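# Lift the loaded tray onto four clustered risers

## Task

Set the tray entirely onto the group of four risers standing side by side on the table. Neither the tray nor any dish may drop freely more than a few centimetres. At the end the risers must still be in their original spots, and every item the tray carried must sit upright on it, close to its starting place.

## Robot and tools

Robots. Four i2rt Big YAM arms (arm1 to arm4), each with a five-finger right hand and a fisheye wrist camera (armN_cam_wrist). An overhead pinhole camera, cam_high, sees the whole table. Foot poses in the scene frame (metres, quaternion w,x,y,z): arm1 (-0.661, -1.368, 0.988) facing roughly +y; arm2 (0.896, -1.369, 0.966) facing roughly -x; arm3 (-1.669, -0.816, 0.980) facing roughly +x; arm4 (-0.529, -0.746, 0.992) facing roughly -y. Each foot points along its own +x. The hand reaches about 1.07 m from the joint-1 axis. Surfaces under the arms sit at z = 0.914, 0.950 and 0.980.

Frames. Every pose is in one scene frame, metres, origin on the floor, +z up. The hand point lies 0.045 m in front of the palm. In the hand frame, +z runs along straightened fingers, +y points out of the palm, and +x runs across the palm away from the thumb. Straight fingers extend 0.06 to 0.07 m past the point. A bracket on the little-finger side of the wrist sticks out and can strike things. The printed hand position gets less accurate at long reach.

move. The arguments are arm1, arm2, arm3 and arm4, one separate object per arm (omit or null an arm to leave it uncommanded), plus cameras. Inside an arm object:
- joints: a dict of absolute targets by name. joint1_rad -2.879 to 2.879 (base yaw, positive counter-clockwise seen from above); joint2_rad 0 to 3.141 (shoulder); joint3_rad 0 to 3.019 (elbow); joint4_rad -1.692 to 1.57 (hand pitch, positive lifts the fingers); joint5_rad -1.57 to 1.57 (sideways swing, positive to the arm's right); joint6_rad -2.094 to 2.094 (roll, positive clockwise seen from behind). All in radians. Finger keys hand_little, hand_ring, hand_middle, hand_index, hand_thumb_bend: -1 curled, +1 straight. hand_thumb_turn: -1 opposite the fingers, +1 beside the palm. hand_force_limit -1 to 1 (about 0 to 10 N at a fingertip, 15 N for the thumb) and hand_speed -0.96 to 1 are settings, not motions.
- target: an absolute hand pose, seven numbers [x, y, z, qw, qx, qy, qz] in the scene frame (metres, then a unit quaternion), in the same layout the result's hand line uses. The hand travels along a straight line from its current hand_target toward it. When target is present, joints may only carry the hand_ keys; otherwise the call is refused.
- speed: top hand speed in m/s, 0.002 to 4.3, default 0.25; turning is capped at twice that value in rad/s.
- min_time_s: 0.1 to 8 s, the shortest duration for that arm's joint motions; it goes only with joints.
cameras: a list of names, or ["all"], or [] for none. With no action, all arms' full state and all images come back.
All arms in one action start together; their target paths finish together. Paths ignore obstacles and other arms. Hands trail their paths and can overshoot speed, especially near full extension. Raw joint moves run each joint at its own pace and may swing the hand wide.

wait: seconds 0 to 10, plus optional cameras; nothing new is commanded. zoom_image: camera plus region [x0, y0, x1, y1] in pixels of that camera's latest image (images are 672x504; the region may be at most 504 by 504). show_instructions: no arguments; shows the reference page. finished_scene: optional scene = 1; ends the scene for good.

Results. "move" lists the arms that got a motion; "as last shown" marks an uncommanded arm whose status reads "not commanded". "pictures" gives image order. hand is the measured hand pose; hand_target is the pose the held joint targets produce. Status words: done (within 1 cm and 2 degrees), off_target (resting short, maybe still pushing), time_out (an arm joint could not finish; on_its_own shows what it still pushes toward), not_followed, "joint command not followed" or "pose unreachable" (a safety check withheld the arm). Joint velocities are in rad/s and read "within noise" when still. Joint torques are raw drive output in N m, offset and noisy; numbers 3 and 4 wrap at ±28. hand_stopped_by gives six words for little, ring, middle, index, thumb_bend, thumb_turn: moving, target, force, stalled or fault. The *_load_n values are fingertip forces in N, positive when pushed open; a lost grip shows as roughly zero load. MOTOR HOT warns of heating; OVER-TEMPERATURE FAULT means that arm dropped and must have its targets resent (keys marked limit_stop_at_motor_heat).

Gripping. A finger motor moves only when its target changes by at least 0.002. It halts at the target or when closing load hits hand_force_limit, then locks. To grip harder, raise hand_force_limit and send a target more closed than the current reading; to release, send one more open. Close gently at hand_speed -0.94 or below. At start hand_force_limit is 0 and hand_speed -0.8, which is slow. With the thumb turned in, the hand wraps objects about 0.035 to 0.065 m thick, or a handle down to 0.025 m.

Order and cautions. Look first, plan which arms hold the tray, close them, lift together slowly and level, carry, lower onto the risers, release, retreat, check images, then finish. Keep the tray level so dishes stay upright and don't slide. Never let two robots press together or close a hand on another robot's fingers; the safety check can react late. Don't knock the risers, drop anything, slam, push hard on fixed objects, or send items off the work area or floor. Arms keep pushing after contact, and stretched or loaded arms heat up. The robots hold their last command between calls, and loose objects may occasionally get a small push.

Each tool is called after "Call:" as name(argument=value, ...), one argument or row to a line, values as JSON.

Reference images:

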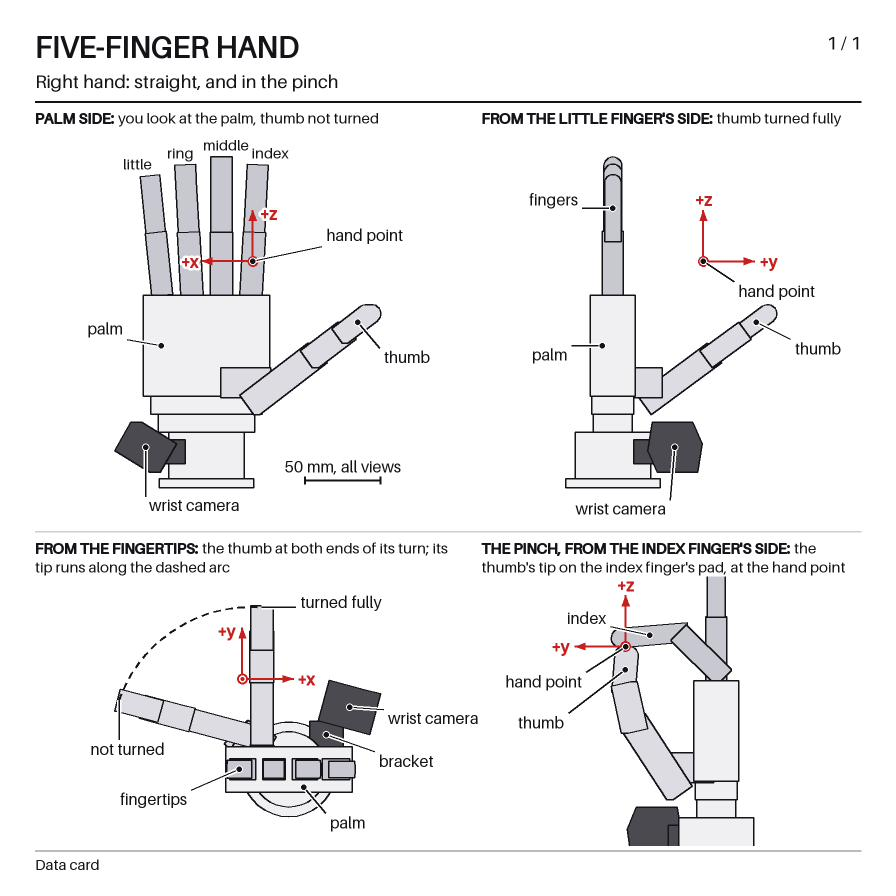

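## Session

Call:
move(
)

Scene clock: 0.00 s.
Joint torques (N m): no reading
Motor temperatures (°C): arm1=[25 33 28 26 32 25] | arm2=[27 29 31 33 27 28] | arm3=[36 36 23 34 26 30] | arm4=[23 34 31 30 27 32]
Heat: arm1: hottest joint2_rad 33 °C; arm2: hottest joint4_rad 33 °C; arm3: hottest joint1_rad 36 °C; arm4: hottest joint2_rad 34 °C.
Joint velocities: within noise
arm1.joint_positions: joint1_rad=-1.592 joint2_rad=+0.578 joint3_rad=+1.358 joint4_rad=-1.352 joint5_rad=-0.216 joint6_rad=-1.047 hand_little=+1.000 hand_ring=+1.000 hand_middle=+1.000 hand_index=+1.000 hand_thumb_turn=+1.000 hand_thumb_bend=+1.000 hand_force_limit=+0.000 hand_speed=-0.800
arm1.joint_status: not commanded
arm1.hand_stopped_by: target,target,target,target,target,target
arm1.little_load_n: 0.0
arm1.ring_load_n: 0.0
arm1.middle_load_n: 0.0
arm1.index_load_n: 0.0
arm1.thumb_bend_load_n: 0.0
arm1.thumb_turn_load_n: 0.0
arm1.hand: x=-0.4560 y=-1.3661 z=+1.4585 quat_wxyz=(-0.214, +0.852, -0.180, +0.442) (m; scene frame)
arm1.hand_target: x=-0.4567 y=-1.3661 z=+1.4671 quat_wxyz=(-0.215, +0.848, -0.178, +0.451) (m; scene frame)
arm1.hand_status: not commanded
arm2.joint_positions: joint1_rad=-0.240 joint2_rad=+0.637 joint3_rad=+1.411 joint4_rad=-1.145 joint5_rad=-0.224 joint6_rad=-1.344 hand_little=+1.000 hand_ring=+1.000 hand_middle=+1.000 hand_index=+1.000 hand_thumb_turn=+1.000 hand_thumb_bend=+1.000 hand_force_limit=+0.000 hand_speed=-0.800
arm2.joint_status: not commanded
arm2.hand_stopped_by: target,target,target,target,target,target
arm2.little_load_n: 0.0
arm2.ring_load_n: 0.0
arm2.middle_load_n: 0.0
arm2.index_load_n: 0.0
arm2.thumb_bend_load_n: 0.0
arm2.thumb_turn_load_n: 0.0
arm2.hand: x=+0.6360 y=-1.2970 z=+1.5033 quat_wxyz=(+0.563, -0.126, -0.812, +0.093) (m; scene frame)
arm2.hand_target: x=+0.6376 y=-1.2973 z=+1.5152 quat_wxyz=(+0.573, -0.123, -0.805, +0.092) (m; scene frame)
arm2.hand_status: not commanded
arm3.joint_positions: joint1_rad=+0.659 joint2_rad=+0.610 joint3_rad=+1.457 joint4_rad=-1.399 joint5_rad=-0.089 joint6_rad=-1.263 hand_little=+1.000 hand_ring=+1.000 hand_middle=+1.000 hand_index=+1.000 hand_thumb_turn=+1.000 hand_thumb_bend=+1.000 hand_force_limit=+0.000 hand_speed=-0.800
arm3.joint_status: not commanded
arm3.hand_stopped_by: target,target,target,target,target,target
arm3.little_load_n: 0.0
arm3.ring_load_n: 0.0
arm3.middle_load_n: 0.0
arm3.index_load_n: 0.0
arm3.thumb_bend_load_n: 0.0
arm3.thumb_turn_load_n: 0.0
arm3.hand: x=-1.4853 y=-0.7116 z=+1.4864 quat_wxyz=(-0.263, +0.854, +0.177, +0.413) (m; scene frame)
arm3.hand_target: x=-1.4862 y=-0.7124 z=+1.4944 quat_wxyz=(-0.267, +0.849, +0.176, +0.421) (m; scene frame)
arm3.hand_status: not commanded
arm4.joint_positions: joint1_rad=-0.889 joint2_rad=+0.616 joint3_rad=+1.331 joint4_rad=-1.245 joint5_rad=+0.218 joint6_rad=-1.315 hand_little=+1.000 hand_ring=+1.000 hand_middle=+1.000 hand_index=+1.000 hand_thumb_turn=+1.000 hand_thumb_bend=+1.000 hand_force_limit=+0.000 hand_speed=-0.800
arm4.joint_status: not commanded
arm4.hand_stopped_by: target,target,target,target,target,target
arm4.little_load_n: 0.0
arm4.ring_load_n: 0.0
arm4.middle_load_n: 0.0
arm4.index_load_n: 0.0
arm4.thumb_bend_load_n: 0.0
arm4.thumb_turn_load_n: 0.0
arm4.hand: x=-0.7751 y=-0.8238 z=+1.4777 quat_wxyz=(+0.479, +0.129, -0.857, +0.140) (m; scene frame)
arm4.hand_target: x=-0.7746 y=-0.8233 z=+1.4870 quat_wxyz=(+0.487, +0.127, -0.852, +0.145) (m; scene frame)
arm4.hand_status: not commanded
pictures: arm1_cam_wrist, arm2_cam_wrist, arm3_cam_wrist, arm4_cam_wrist, cam_high

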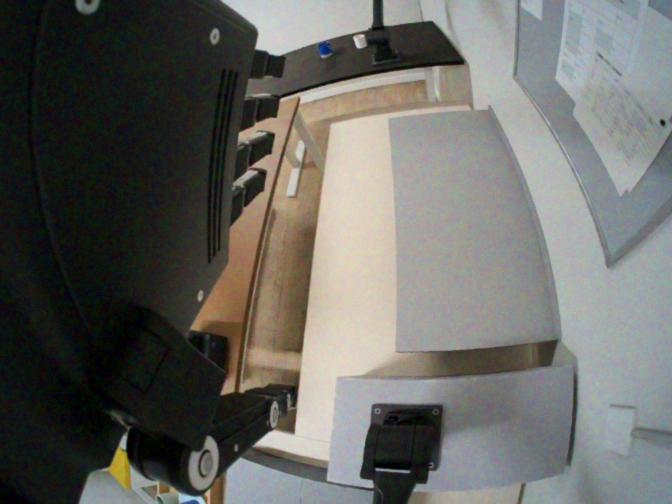

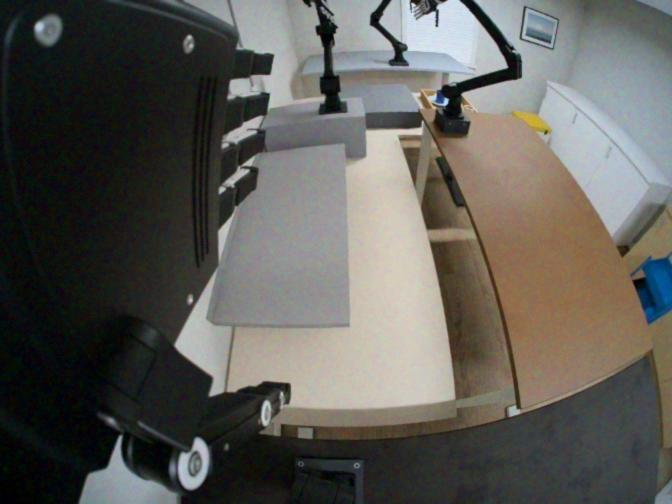

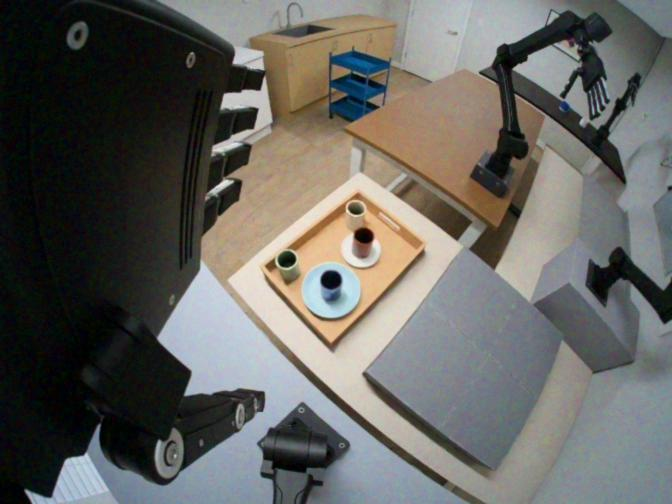

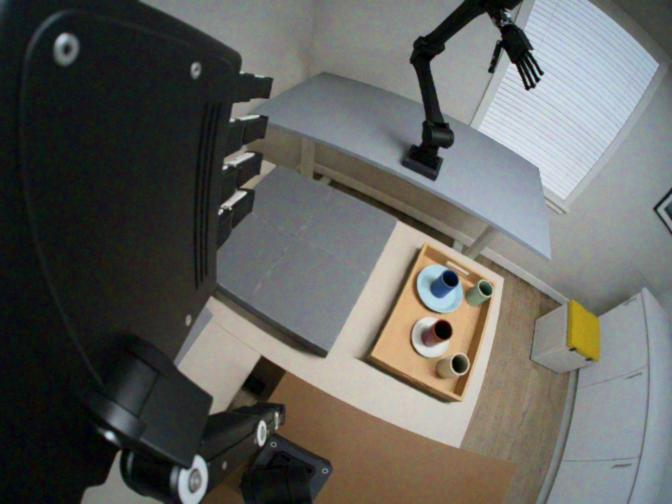

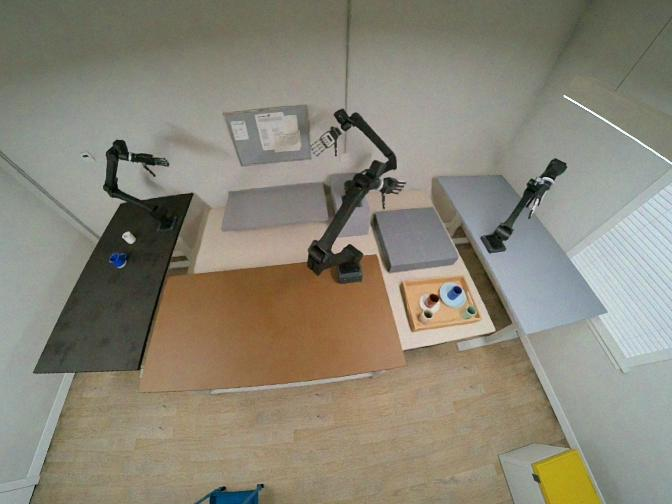

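Call:
zoom_image(
  camera="cam_high",
  region=[360, 170, 528, 350],
)

Call:
zoom_image(
  camera="arm3_cam_wrist",
  region=[220, 160, 580, 480],
)

Call:
zoom_image(
  camera="arm4_cam_wrist",
  region=[200, 150, 560, 470],
)

Scaled by 2.800.

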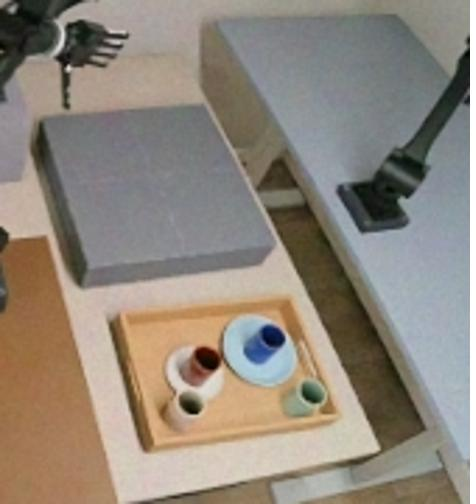

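Scaled by 1.400 from the camera's image (finer frame: 960x720).

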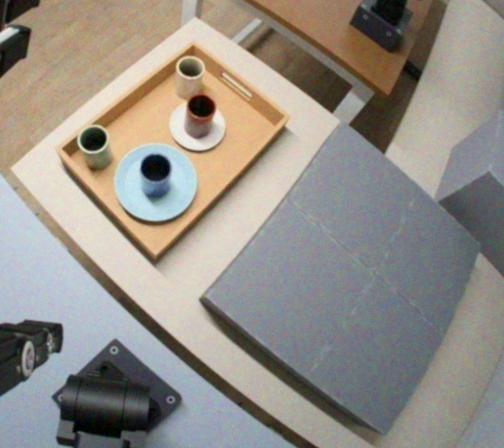

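Scaled by 1.400 from the camera's image (finer frame: 960x720).

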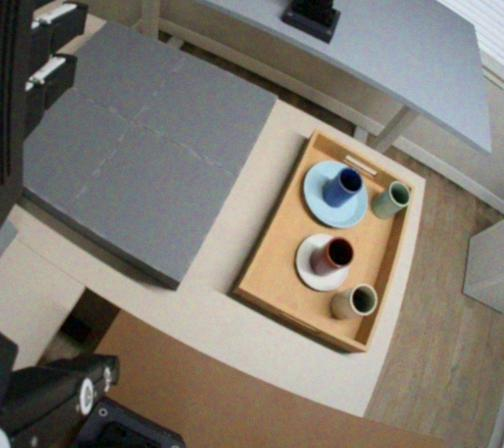

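Call:
move(
  arm3={"target": [-1.44, -0.5455, 1.15, 0, 0.7071, 0.7071, 0], "speed": 0.3},
  arm4={"target": [-0.88, -0.4745, 1.15, 0, 0.7071, -0.7071, 0], "speed": 0.3},
  cameras=["arm3_cam_wrist", "arm4_cam_wrist", "cam_high"],
)

Scene clock: 85.27 s.
Joint torques (N m): arm1=[1.32 2.73 9.62 2.09 -0.06 0.03] | arm2=[-0.44 2.02 7.73 1.65 -0.13 -0.07] | arm3=[0.09 -8.35 8.95 0.4 0.08 -0.25] | arm4=[-0.79 -10.17 9.39 -1.35 0.74 -0.16]
Motor temperatures (°C): arm1=[25 33 32 26 31 25] | arm2=[27 29 36 33 27 28] | arm3=[35 35 27 33 25 30] | arm4=[23 34 37 29 27 31]
Heat: arm1: hottest joint2_rad 33 °C; arm2: hottest joint3_rad 36 °C; arm3: hottest joint1_rad 35 °C; arm4: hottest joint3_rad 37 °C.
move: arm3 off_target; arm4 off_target
Joint velocities: within noise
arm1, arm2: as last shown
arm2.middle_load_n: -0.5
arm3.joint_positions: joint1_rad=+1.060 joint2_rad=+1.264 joint3_rad=+1.071 joint4_rad=-1.386 joint5_rad=+0.016 joint6_rad=-2.019 hand_little=+1.000 hand_ring=+1.000 hand_middle=+1.000 hand_index=+1.000 hand_thumb_turn=+1.000 hand_thumb_bend=+1.000 hand_force_limit=+0.000 hand_speed=-0.800
arm3.joint_status: not commanded
arm3.hand_stopped_by: target,target,target,target,target,target
arm3.little_load_n: 0.0
arm3.ring_load_n: 0.0
arm3.middle_load_n: 0.0
arm3.index_load_n: 0.0
arm3.thumb_bend_load_n: 0.0
arm3.thumb_turn_load_n: 0.0
arm3.hand: x=-1.4408 y=-0.5499 z=+1.1525 quat_wxyz=(+0.009, +0.726, +0.687, +0.000)
arm3.hand_target: x=-1.4406 y=-0.5454 z=+1.1500 quat_wxyz=(+0.009, +0.719, +0.695, +0.002)
arm3.hand_status: off_target (0.005 m and 3.3 deg from the pose sent, 0.378 m and 86.5 deg at the start; a joint's target at an end of its range on 57 of 135 steps)
arm4.joint_positions: joint1_rad=-1.837 joint2_rad=+1.664 joint3_rad=+1.208 joint4_rad=-1.513 joint5_rad=+0.655 joint6_rad=-2.076 hand_little=+1.000 hand_ring=+1.000 hand_middle=+1.000 hand_index=+1.000 hand_thumb_turn=+1.000 hand_thumb_bend=+1.000 hand_force_limit=+0.000 hand_speed=-0.800
arm4.joint_status: not commanded
arm4.hand_stopped_by: target,target,target,target,target,target
arm4.little_load_n: 0.0
arm4.ring_load_n: 0.0
arm4.middle_load_n: -0.5
arm4.index_load_n: 0.0
arm4.thumb_bend_load_n: 0.0
arm4.thumb_turn_load_n: -0.5
arm4.hand: x=-0.8685 y=-0.4755 z=+1.1480 quat_wxyz=(-0.298, +0.175, -0.912, -0.221)
arm4.hand_target: x=-0.8799 y=-0.4754 z=+1.1500 quat_wxyz=(-0.302, +0.187, -0.908, -0.220)
arm4.hand_status: off_target (0.012 m and 79.5 deg from the pose sent, 0.490 m and 91.6 deg at the start; pose on its path clipped on 165 of 196 steps; a joint's target at an end of its range on 173 of 196 steps)

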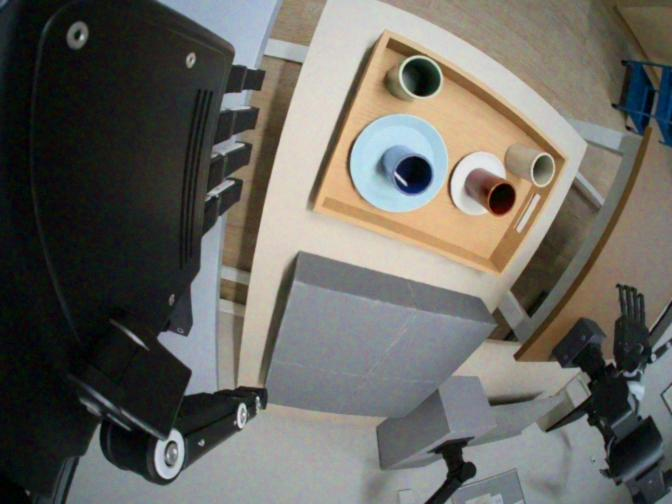

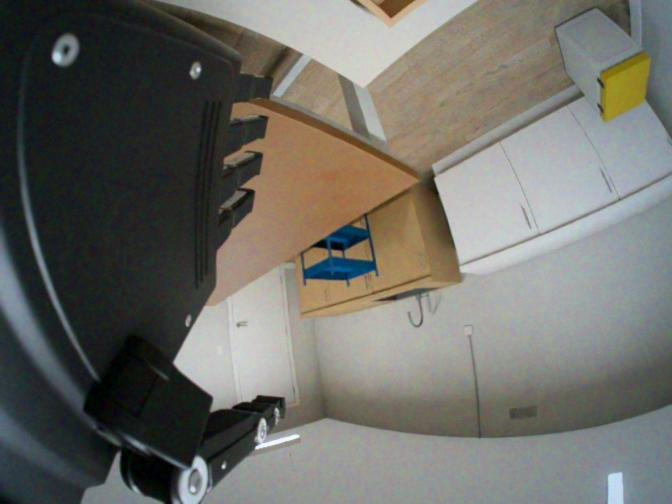

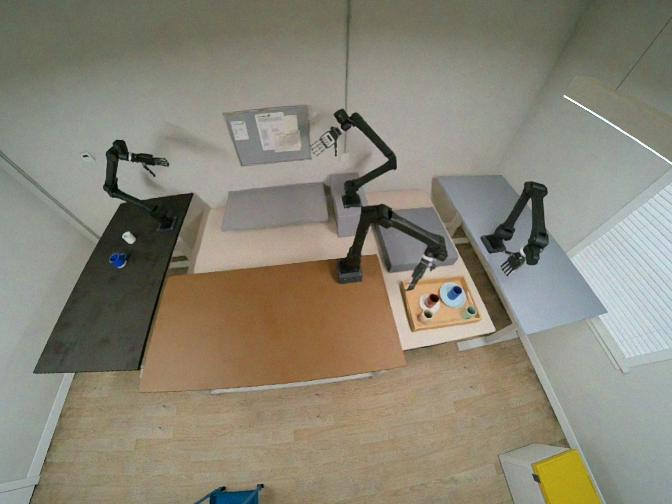

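Call:
zoom_image(
  camera="arm3_cam_wrist",
  region=[300, 20, 600, 290],
)

Call:
zoom_image(
  camera="arm3_cam_wrist",
  region=[460, 140, 600, 290],
)

Scaled by 1.680 from the camera's image (finer frame: 960x720).

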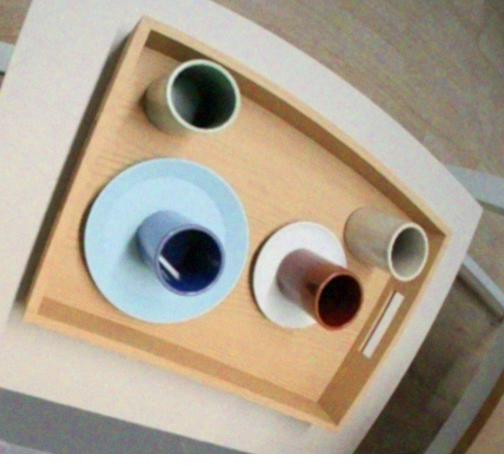

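Scaled by 3.360 from the camera's image (finer frame: 960x720).

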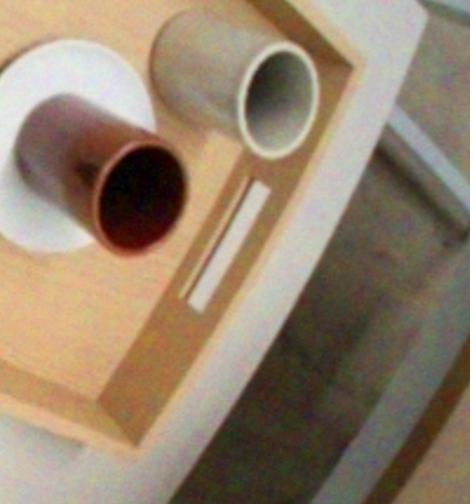

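Call:
move(
  arm3={"joints": {"joint1_rad": 1.026, "joint2_rad": 1.929, "joint3_rad": 1.644, "joint4_rad": -1.286, "joint5_rad": 0, "joint6_rad": -0.545}, "min_time_s": 3.5},
  arm4={"joints": {"joint1_rad": -1.649, "joint2_rad": 1.585, "joint3_rad": 1.339, "joint4_rad": -1.325, "joint5_rad": 0, "joint6_rad": 1.492}, "min_time_s": 4},
  cameras=["arm3_cam_wrist", "arm4_cam_wrist", "cam_high"],
)

Scene clock: 164.90 s.
Joint torques (N m): arm1=[1.32 2.73 9.62 2.09 -0.07 0.03] | arm2=[-0.44 2.02 7.73 1.61 -0.12 -0.07] | arm3=[-1.49 -16.67 13.07 0.31 -0.11 0.07] | arm4=[-0.73 -13.39 10.65 0.51 -0.09 0.16]
Motor temperatures (°C): arm1=[25 32 33 26 31 25] | arm2=[27 29 37 32 26 27] | arm3=[35 36 28 32 25 29] | arm4=[23 35 38 29 28 31]
Heat: arm1: hottest joint3_rad 33 °C; arm2: hottest joint3_rad 37 °C; arm3: hottest joint2_rad 36 °C; arm4: hottest joint3_rad 38 °C.
move: arm3 done; arm4 done
Joint velocities: within noise
arm1, arm2: as last shown
arm2.middle_load_n: 0.0
arm3.joint_positions: joint1_rad=+1.034 joint2_rad=+1.915 joint3_rad=+1.599 joint4_rad=-1.298 joint5_rad=+0.002 joint6_rad=-0.560 hand_little=+1.000 hand_ring=+1.000 hand_middle=+1.000 hand_index=+1.000 hand_thumb_turn=+1.000 hand_thumb_bend=+1.000 hand_force_limit=+0.000 hand_speed=-0.800
arm3.joint_status: all done
arm3.hand_stopped_by: target,target,target,target,target,target
arm3.little_load_n: 0.0
arm3.ring_load_n: 0.0
arm3.middle_load_n: 0.0
arm3.index_load_n: 0.0
arm3.thumb_bend_load_n: 0.0
arm3.thumb_turn_load_n: 0.0
arm3.hand: x=-1.4115 y=-0.3895 z=+1.0619 quat_wxyz=(+0.017, +1.000, +0.016, -0.009)
arm3.hand_target: x=-1.3993 y=-0.3743 z=+1.0672 quat_wxyz=(-0.001, +1.000, +0.004, +0.001)
arm3.hand_status: not commanded
arm4.joint_positions: joint1_rad=-1.655 joint2_rad=+1.602 joint3_rad=+1.304 joint4_rad=-1.339 joint5_rad=+0.003 joint6_rad=+1.476 hand_little=+1.000 hand_ring=+1.000 hand_middle=+1.000 hand_index=+1.000 hand_thumb_turn=+1.000 hand_thumb_bend=+1.000 hand_force_limit=+0.000 hand_speed=-0.800
arm4.joint_status: all done
arm4.hand_stopped_by: target,target,target,target,target,target
arm4.little_load_n: 0.0
arm4.ring_load_n: 0.0
arm4.middle_load_n: 0.0
arm4.index_load_n: 0.0
arm4.thumb_bend_load_n: 0.0
arm4.thumb_turn_load_n: 0.0
arm4.hand: x=-1.0075 y=-0.7677 z=+1.1114 quat_wxyz=(-0.001, -0.999, -0.005, -0.039)
arm4.hand_target: x=-1.0252 y=-0.7695 z=+1.1329 quat_wxyz=(+0.001, -1.000, -0.001, -0.006)
arm4.hand_status: not commanded

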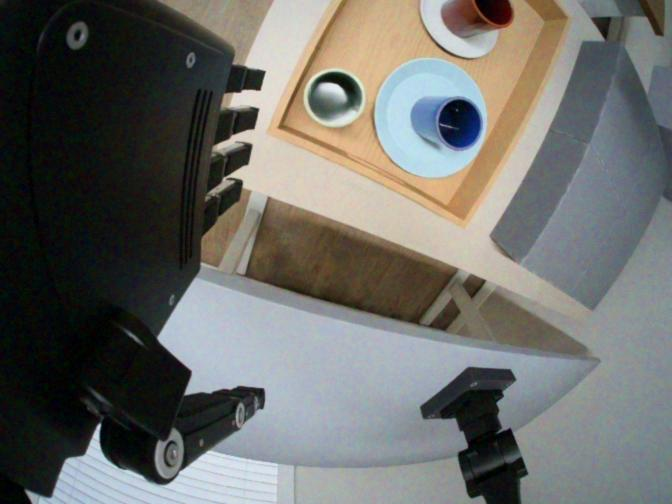

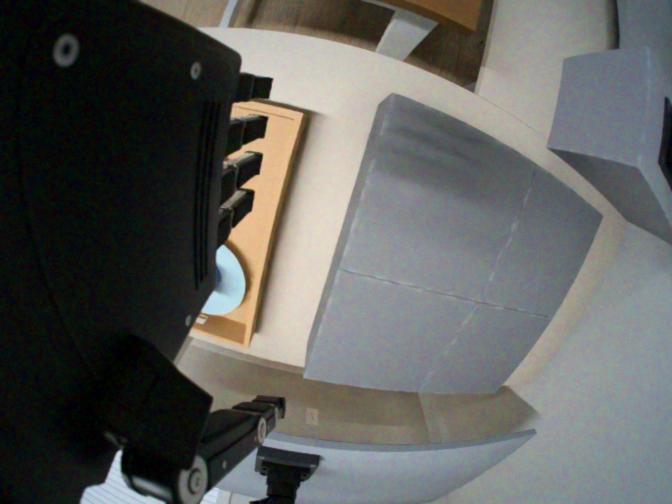

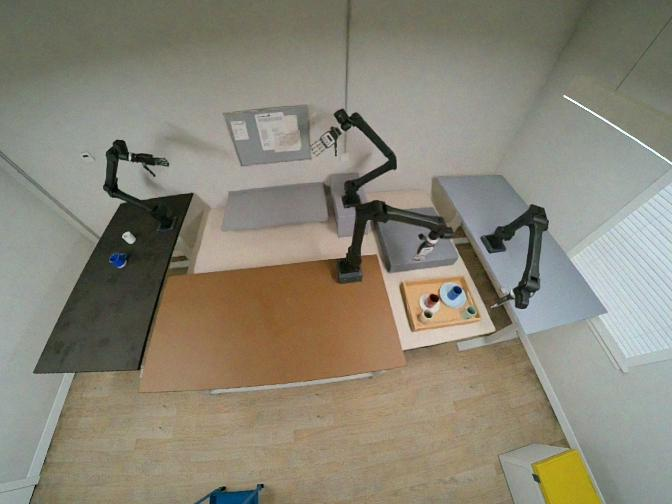

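Call:
zoom_image(
  camera="arm3_cam_wrist",
  region=[250, 60, 520, 250],
)

Call:
zoom_image(
  camera="arm4_cam_wrist",
  region=[180, 60, 440, 400],
)

Scaled by 1.867 from the camera's image (finer frame: 960x720).

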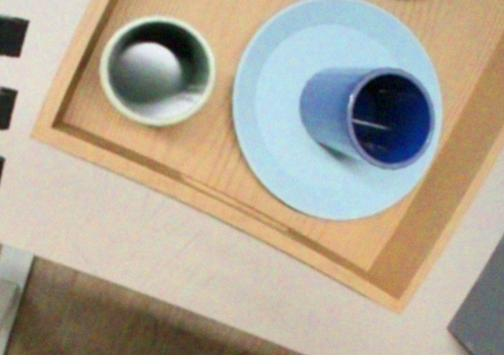

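Scaled by 1.482 from the camera's image (finer frame: 960x720).

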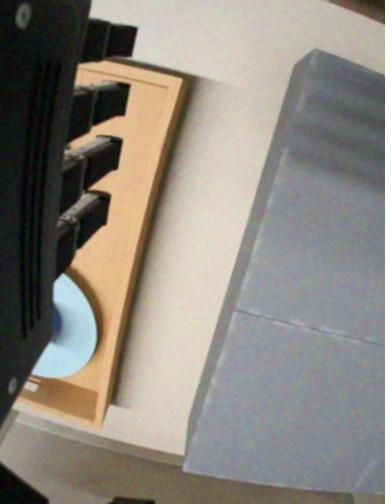

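Call:
move(
  arm3={"target": [-1.405, -0.32, 0.90, 0, 1, 0, 0], "speed": 0.12},
  arm4={"target": [-1.02, -0.80, 0.96, 0, 1, 0, 0], "speed": 0.12},
  cameras=["arm3_cam_wrist", "arm4_cam_wrist", "cam_high"],
)

Scene clock: 174.13 s.
Joint torques (N m): arm1=[1.32 2.67 9.63 2.09 -0.06 0.02] | arm2=[-0.44 1.96 7.75 1.66 -0.12 -0.08] | arm3=[-0.03 -19.25 11.3 0.25 -0.11 0.06] | arm4=[-0.56 -11.63 6.38 0.68 -0.08 0.14]
Motor temperatures (°C): arm1=[25 32 33 26 31 24] | arm2=[27 29 37 32 26 27] | arm3=[35 36 28 32 25 29] | arm4=[23 35 38 29 28 31]
Heat: arm1: hottest joint3_rad 33 °C; arm2: hottest joint3_rad 37 °C; arm3: hottest joint2_rad 36 °C; arm4: hottest joint3_rad 38 °C.
move: arm3 off_target; arm4 done
Joint velocities: within noise
arm1, arm2: as last shown
arm3.joint_positions: joint1_rad=+1.070 joint2_rad=+2.209 joint3_rad=+1.621 joint4_rad=-1.024 joint5_rad=+0.001 joint6_rad=-0.502 hand_little=+1.000 hand_ring=+1.000 hand_middle=+1.000 hand_index=+1.000 hand_thumb_turn=+1.000 hand_thumb_bend=+1.000 hand_force_limit=+0.000 hand_speed=-0.800
arm3.joint_status: not commanded
arm3.hand_stopped_by: target,target,target,target,target,target
arm3.little_load_n: 0.0
arm3.ring_load_n: 0.0
arm3.middle_load_n: 0.0
arm3.index_load_n: 0.0
arm3.thumb_bend_load_n: 0.0
arm3.thumb_turn_load_n: 0.0
arm3.hand: x=-1.4096 y=-0.3400 z=+0.8988 quat_wxyz=(+0.017, +1.000, +0.004, -0.009)
arm3.hand_target: x=-1.4053 y=-0.3204 z=+0.9006 quat_wxyz=(+0.000, +1.000, +0.000, +0.000)
arm3.hand_status: off_target (0.021 m and 2.2 deg from the pose sent, 0.176 m and 2.9 deg at the start)
arm4.joint_positions: joint1_rad=-1.591 joint2_rad=+1.760 joint3_rad=+1.074 joint4_rad=-0.876 joint5_rad=+0.001 joint6_rad=+1.543 hand_little=+1.000 hand_ring=+1.000 hand_middle=+1.000 hand_index=+1.000 hand_thumb_turn=+1.000 hand_thumb_bend=+1.000 hand_force_limit=+0.000 hand_speed=-0.800
arm4.joint_status: not commanded
arm4.hand_stopped_by: target,target,target,target,target,target
arm4.little_load_n: 0.0
arm4.ring_load_n: 0.0
arm4.middle_load_n: 0.0
arm4.index_load_n: 0.0
arm4.thumb_bend_load_n: 0.0
arm4.thumb_turn_load_n: 0.0
arm4.hand: x=-1.0164 y=-0.7966 z=+0.9658 quat_wxyz=(+0.001, -1.000, -0.004, -0.001)
arm4.hand_target: x=-1.0197 y=-0.7999 z=+0.9601 quat_wxyz=(+0.000, -1.000, +0.000, +0.000)
arm4.hand_status: done (0.008 m and 0.5 deg from the pose sent, 0.155 m and 4.5 deg at the start)

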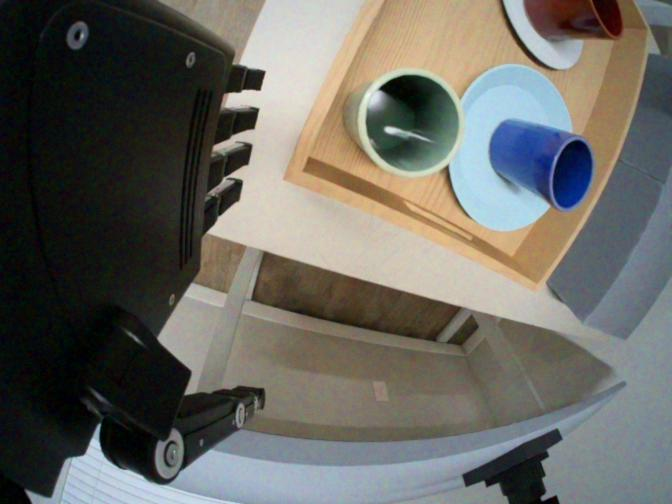

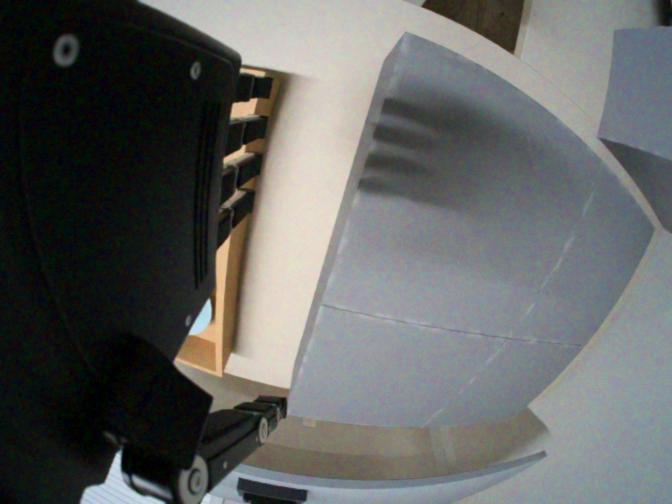

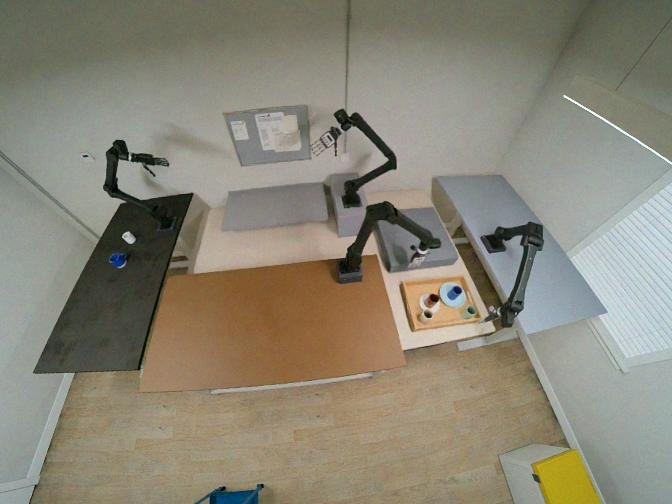

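Call:
move(
  arm3={"target": [-1.385, -0.305, 0.84, 0, 1, 0, 0], "speed": 0.08},
  arm4={"target": [-1.02, -0.79, 0.84, 0, 1, 0, 0], "speed": 0.12},
  cameras=["arm3_cam_wrist", "arm4_cam_wrist", "cam_high"],
)

Call:
zoom_image(
  camera="arm3_cam_wrist",
  region=[180, 60, 400, 280],
)

Call:
zoom_image(
  camera="arm4_cam_wrist",
  region=[180, 30, 400, 280],
)

Scene clock: 204.73 s.
Joint torques (N m): arm1=[1.38 2.73 9.61 2.09 -0.06 0.02] | arm2=[-0.5 1.9 7.73 1.62 -0.12 -0.07] | arm3=[-1.14 -19.78 11.02 0.35 -0.07 -0.09] | arm4=[-1.73 -12.98 4.7 0.72 -0.1 -0.09]
Motor temperatures (°C): arm1=[25 32 33 26 31 24] | arm2=[27 29 37 32 26 27] | arm3=[34 37 28 32 25 29] | arm4=[23 35 36 28 27 31]
Heat: arm1: hottest joint3_rad 33 °C; arm2: hottest joint3_rad 37 °C; arm3: hottest joint2_rad 37 °C; arm4: hottest joint3_rad 36 °C.
move: arm3 off_target; arm4 done
Joint velocities: within noise
arm1, arm2: as last shown
arm2.middle_load_n: -0.5
arm3.joint_positions: joint1_rad=+1.068 joint2_rad=+2.347 joint3_rad=+1.710 joint4_rad=-0.969 joint5_rad=+0.001 joint6_rad=-0.502 hand_little=+1.000 hand_ring=+1.000 hand_middle=+1.000 hand_index=+1.000 hand_thumb_turn=+1.000 hand_thumb_bend=+1.000 hand_force_limit=+0.000 hand_speed=-0.800
arm3.joint_status: not commanded
arm3.hand_stopped_by: target,target,target,target,target,target
arm3.little_load_n: 0.0
arm3.ring_load_n: 0.0
arm3.middle_load_n: 0.0
arm3.index_load_n: 0.0
arm3.thumb_bend_load_n: 0.0
arm3.thumb_turn_load_n: 0.0
arm3.hand: x=-1.3970 y=-0.3188 z=+0.8419 quat_wxyz=(+0.014, +1.000, +0.003, -0.007)
arm3.hand_target: x=-1.3852 y=-0.3055 z=+0.8405 quat_wxyz=(+0.000, +1.000, +0.000, +0.000)
arm3.hand_status: off_target (0.018 m and 1.9 deg from the pose sent, 0.073 m and 2.3 deg at the start)
arm4.joint_positions: joint1_rad=-1.598 joint2_rad=+2.010 joint3_rad=+1.033 joint4_rad=-0.586 joint5_rad=+0.001 joint6_rad=+1.543 hand_little=+1.000 hand_ring=+1.000 hand_middle=+1.000 hand_index=+1.000 hand_thumb_turn=+1.000 hand_thumb_bend=+1.000 hand_force_limit=+0.000 hand_speed=-0.800
arm4.joint_status: not commanded
arm4.hand_stopped_by: target,target,target,target,target,target
arm4.little_load_n: 0.0
arm4.ring_load_n: 0.0
arm4.middle_load_n: 0.0
arm4.index_load_n: 0.0
arm4.thumb_bend_load_n: 0.0
arm4.thumb_turn_load_n: 0.0
arm4.hand: x=-1.0181 y=-0.7927 z=+0.8459 quat_wxyz=(+0.001, -1.000, +0.000, -0.002)
arm4.hand_target: x=-1.0199 y=-0.7899 z=+0.8401 quat_wxyz=(+0.000, -1.000, +0.000, +0.000)
arm4.hand_status: done (0.007 m and 0.2 deg from the pose sent, 0.126 m and 0.5 deg at the start)

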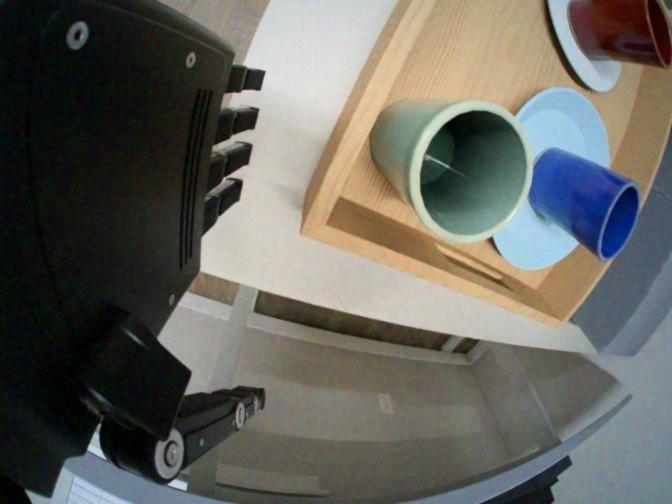

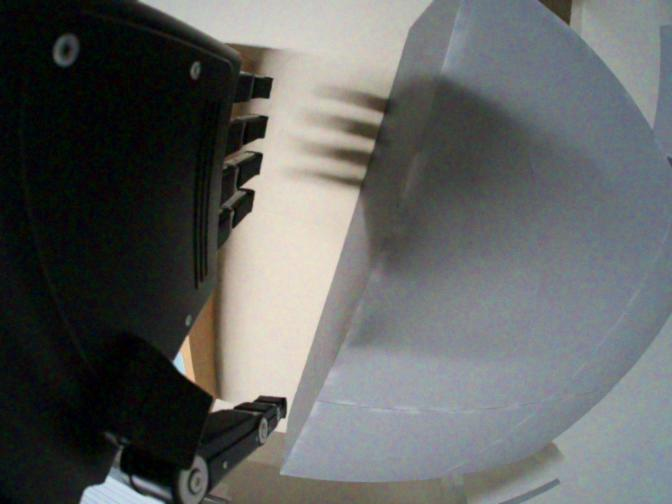

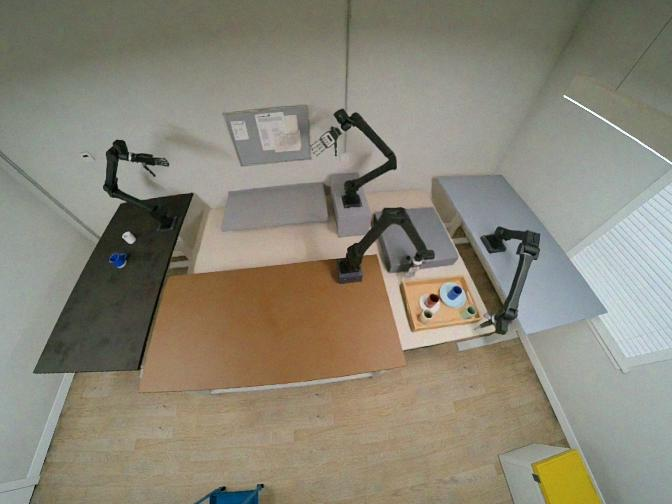

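Scaled by 2.291 from the camera's image (finer frame: 960x720).

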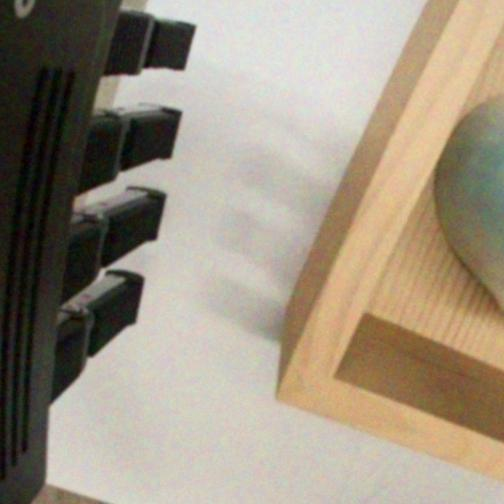

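Scaled by 2.016 from the camera's image (finer frame: 960x720).

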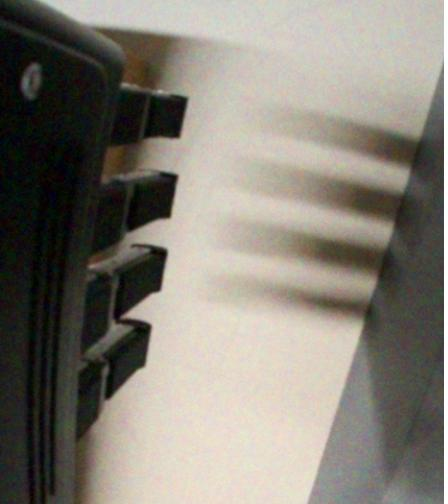

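Call:
move(
  arm3={"target": [-1.372, -0.345, 0.838, 0, 1, 0, 0], "speed": 0.05},
  arm4={"target": [-1.02, -0.755, 0.835, 0, 1, 0, 0], "speed": 0.05},
  cameras=["arm3_cam_wrist", "arm4_cam_wrist"],
)

Call:
zoom_image(
  camera="arm3_cam_wrist",
  region=[180, 60, 400, 280],
)

Call:
zoom_image(
  camera="arm4_cam_wrist",
  region=[180, 30, 400, 280],
)

Scene clock: 209.77 s.
Joint torques (N m): arm1=[1.32 2.67 9.61 2.1 -0.06 0.02] | arm2=[-0.38 1.96 7.75 1.62 -0.12 -0.08] | arm3=[-0.85 -21.54 6.35 0.35 -0.06 -0.22] | arm4=[-1.55 -12.51 5.38 0.72 -0.03 -0.2]
Motor temperatures (°C): arm1=[25 32 33 26 31 24] | arm2=[27 29 38 32 26 27] | arm3=[34 37 28 32 25 29] | arm4=[23 36 36 28 27 31]
Heat: arm1: hottest joint3_rad 33 °C; arm2: hottest joint3_rad 38 °C; arm3: hottest joint2_rad 37 °C; arm4: hottest joint2_rad 36 °C.
move: arm3 done; arm4 done
Joint velocities: within noise
arm1, arm2: as last shown
arm2.middle_load_n: 0.0
arm3.joint_positions: joint1_rad=+1.018 joint2_rad=+2.321 joint3_rad=+1.641 joint4_rad=-0.907 joint5_rad=+0.001 joint6_rad=-0.536 hand_little=+1.000 hand_ring=+1.000 hand_middle=+1.000 hand_index=+1.000 hand_thumb_turn=+1.000 hand_thumb_bend=+1.000 hand_force_limit=+0.000 hand_speed=-0.800
arm3.joint_status: not commanded
arm3.hand_stopped_by: target,target,target,target,target,target
arm3.little_load_n: 0.0
arm3.ring_load_n: 0.0
arm3.middle_load_n: 0.0
arm3.index_load_n: 0.0
arm3.thumb_bend_load_n: 0.0
arm3.thumb_turn_load_n: 0.0
arm3.hand: x=-1.3764 y=-0.3435 z=+0.8355 quat_wxyz=(+0.006, +1.000, -0.005, -0.003)
arm3.hand_target: x=-1.3720 y=-0.3451 z=+0.8379 quat_wxyz=(+0.000, +1.000, +0.000, +0.000)
arm3.hand_status: done (0.005 m and 0.9 deg from the pose sent, 0.036 m and 1.9 deg at the start)
arm4.joint_positions: joint1_rad=-1.675 joint2_rad=+2.019 joint3_rad=+1.033 joint4_rad=-0.579 joint5_rad=-0.001 joint6_rad=+1.478 hand_little=+1.000 hand_ring=+1.000 hand_middle=+1.000 hand_index=+1.000 hand_thumb_turn=+1.000 hand_thumb_bend=+1.000 hand_force_limit=+0.000 hand_speed=-0.800
arm4.joint_status: not commanded
arm4.hand_stopped_by: target,target,target,target,target,target
arm4.little_load_n: -0.5
arm4.ring_load_n: 0.0
arm4.middle_load_n: 0.0
arm4.index_load_n: 0.0
arm4.thumb_bend_load_n: 0.0
arm4.thumb_turn_load_n: 0.0
arm4.hand: x=-1.0158 y=-0.7574 z=+0.8420 quat_wxyz=(+0.000, -1.000, +0.006, -0.003)
arm4.hand_target: x=-1.0198 y=-0.7549 z=+0.8352 quat_wxyz=(+0.000, -1.000, +0.000, +0.000)
arm4.hand_status: done (0.008 m and 0.7 deg from the pose sent, 0.039 m and 0.2 deg at the start)

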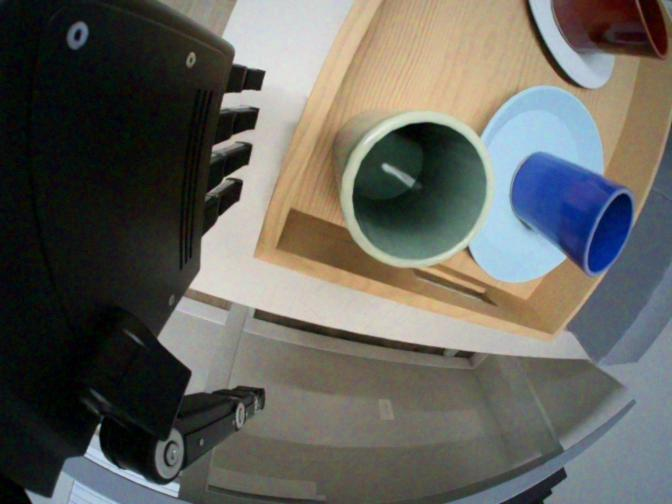

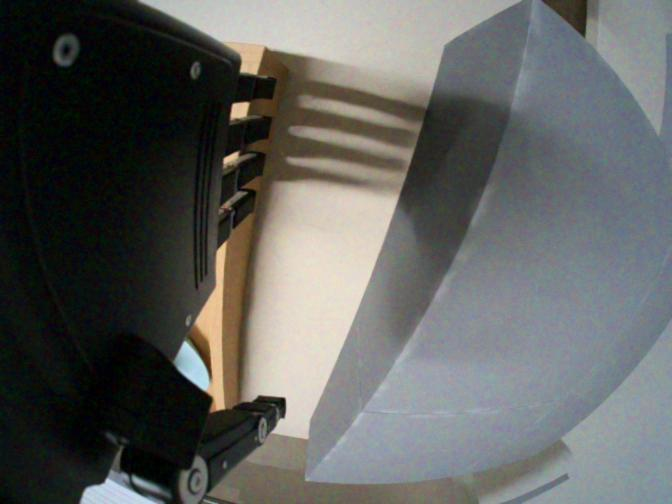

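Scaled by 2.291 from the camera's image (finer frame: 960x720).

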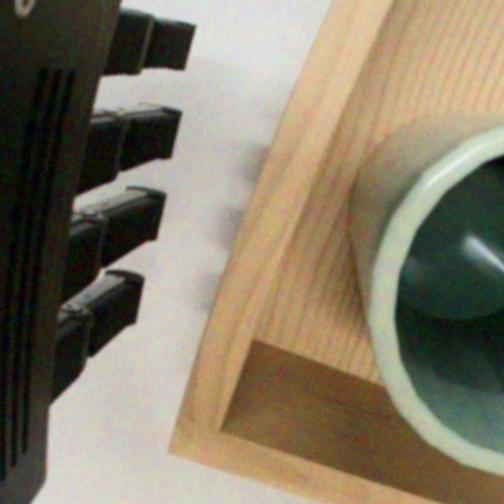

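Scaled by 2.016 from the camera's image (finer frame: 960x720).

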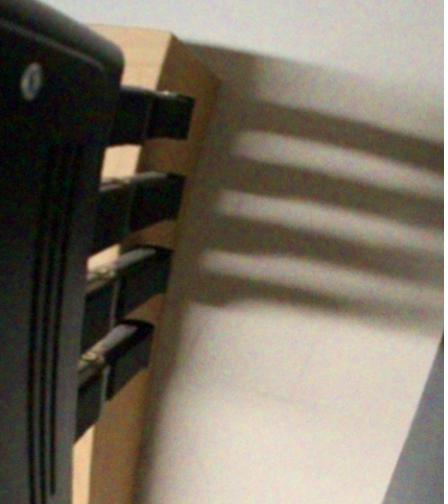

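Call:
move(
  arm3={"target": [-1.372, -0.366, 0.838, 0, 1, 0, 0], "speed": 0.04},
  arm4={"target": [-1.02, -0.742, 0.835, 0, 1, 0, 0], "speed": 0.04},
  cameras=["arm3_cam_wrist", "arm4_cam_wrist"],
)

Call:
zoom_image(
  camera="arm3_cam_wrist",
  region=[180, 60, 400, 280],
)

Call:
zoom_image(
  camera="arm4_cam_wrist",
  region=[180, 30, 400, 280],
)

Scene clock: 215.00 s.
Joint torques (N m): arm1=[1.38 2.73 9.62 2.1 -0.06 0.03] | arm2=[-0.5 1.9 7.75 1.63 -0.12 -0.07] | arm3=[-1.14 -21.07 6.24 0.36 -0.05 -0.28] | arm4=[-2.78 -12.4 5.75 0.58 0.62 -0.29]
Motor temperatures (°C): arm1=[25 32 33 26 31 24] | arm2=[27 29 38 32 26 27] | arm3=[34 38 28 32 25 29] | arm4=[23 36 36 28 27 31]
Heat: arm1: hottest joint3_rad 33 °C; arm2: hottest joint3_rad 38 °C; arm3: hottest joint2_rad 38 °C; arm4: hottest joint2_rad 36 °C.
move: arm3 done; arm4 off_target
Joint velocities: within noise
arm1, arm2: as last shown
arm3.joint_positions: joint1_rad=+1.001 joint2_rad=+2.285 joint3_rad=+1.567 joint4_rad=-0.870 joint5_rad=+0.001 joint6_rad=-0.554 hand_little=+1.000 hand_ring=+1.000 hand_middle=+1.000 hand_index=+1.000 hand_thumb_turn=+1.000 hand_thumb_bend=+1.000 hand_force_limit=+0.000 hand_speed=-0.800
arm3.joint_status: not commanded
arm3.hand_stopped_by: target,target,target,target,target,target
arm3.little_load_n: 0.0
arm3.ring_load_n: 0.0
arm3.middle_load_n: 0.0
arm3.index_load_n: 0.0
arm3.thumb_bend_load_n: 0.0
arm3.thumb_turn_load_n: 0.0
arm3.hand: x=-1.3766 y=-0.3643 z=+0.8352 quat_wxyz=(+0.006, +1.000, -0.004, -0.003)
arm3.hand_target: x=-1.3720 y=-0.3660 z=+0.8380 quat_wxyz=(+0.000, +1.000, +0.000, +0.000)
arm3.hand_status: done (0.006 m and 0.9 deg from the pose sent, 0.023 m and 0.9 deg at the start)
arm4.joint_positions: joint1_rad=-1.687 joint2_rad=+2.019 joint3_rad=+1.033 joint4_rad=-0.579 joint5_rad=-0.017 joint6_rad=+1.461 hand_little=+1.000 hand_ring=+1.000 hand_middle=+1.000 hand_index=+1.000 hand_thumb_turn=+1.000 hand_thumb_bend=+1.000 hand_force_limit=+0.000 hand_speed=-0.800
arm4.joint_status: not commanded
arm4.hand_stopped_by: target,target,target,target,target,target
arm4.little_load_n: -3.5
arm4.ring_load_n: 0.0
arm4.middle_load_n: 0.0
arm4.index_load_n: 0.0
arm4.thumb_bend_load_n: 0.0
arm4.thumb_turn_load_n: 0.0
arm4.hand: x=-1.0153 y=-0.7552 z=+0.8430 quat_wxyz=(-0.007, -1.000, +0.003, -0.002)
arm4.hand_target: x=-1.0196 y=-0.7420 z=+0.8354 quat_wxyz=(+0.000, -1.000, +0.000, +0.000)
arm4.hand_status: off_target (0.016 m and 0.9 deg from the pose sent, 0.018 m and 0.7 deg at the start)

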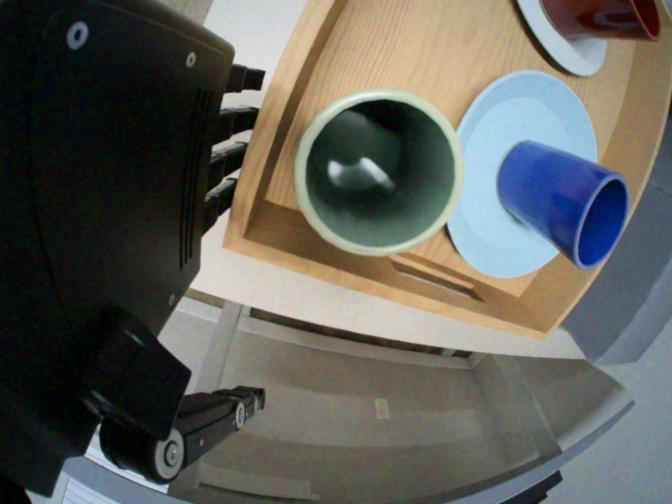

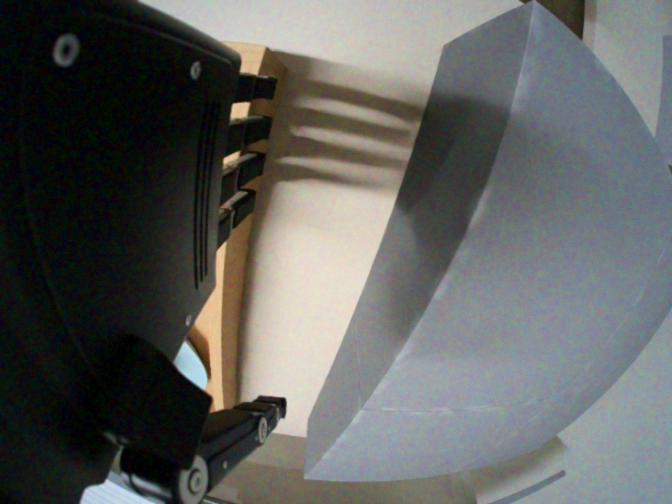

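Scaled by 2.291 from the camera's image (finer frame: 960x720).

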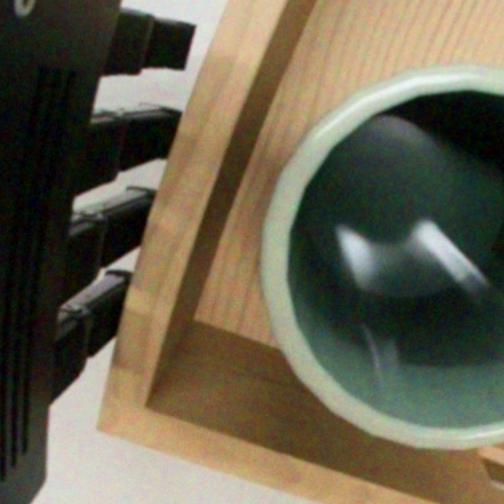

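Scaled by 2.016 from the camera's image (finer frame: 960x720).

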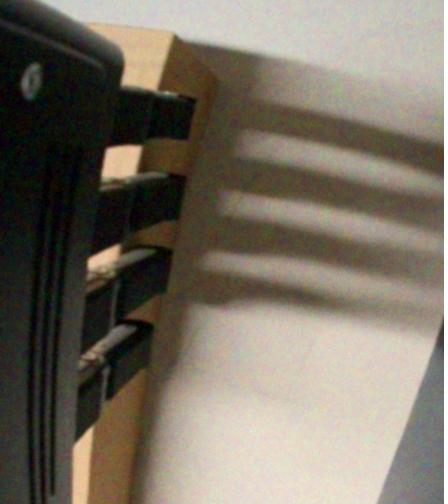

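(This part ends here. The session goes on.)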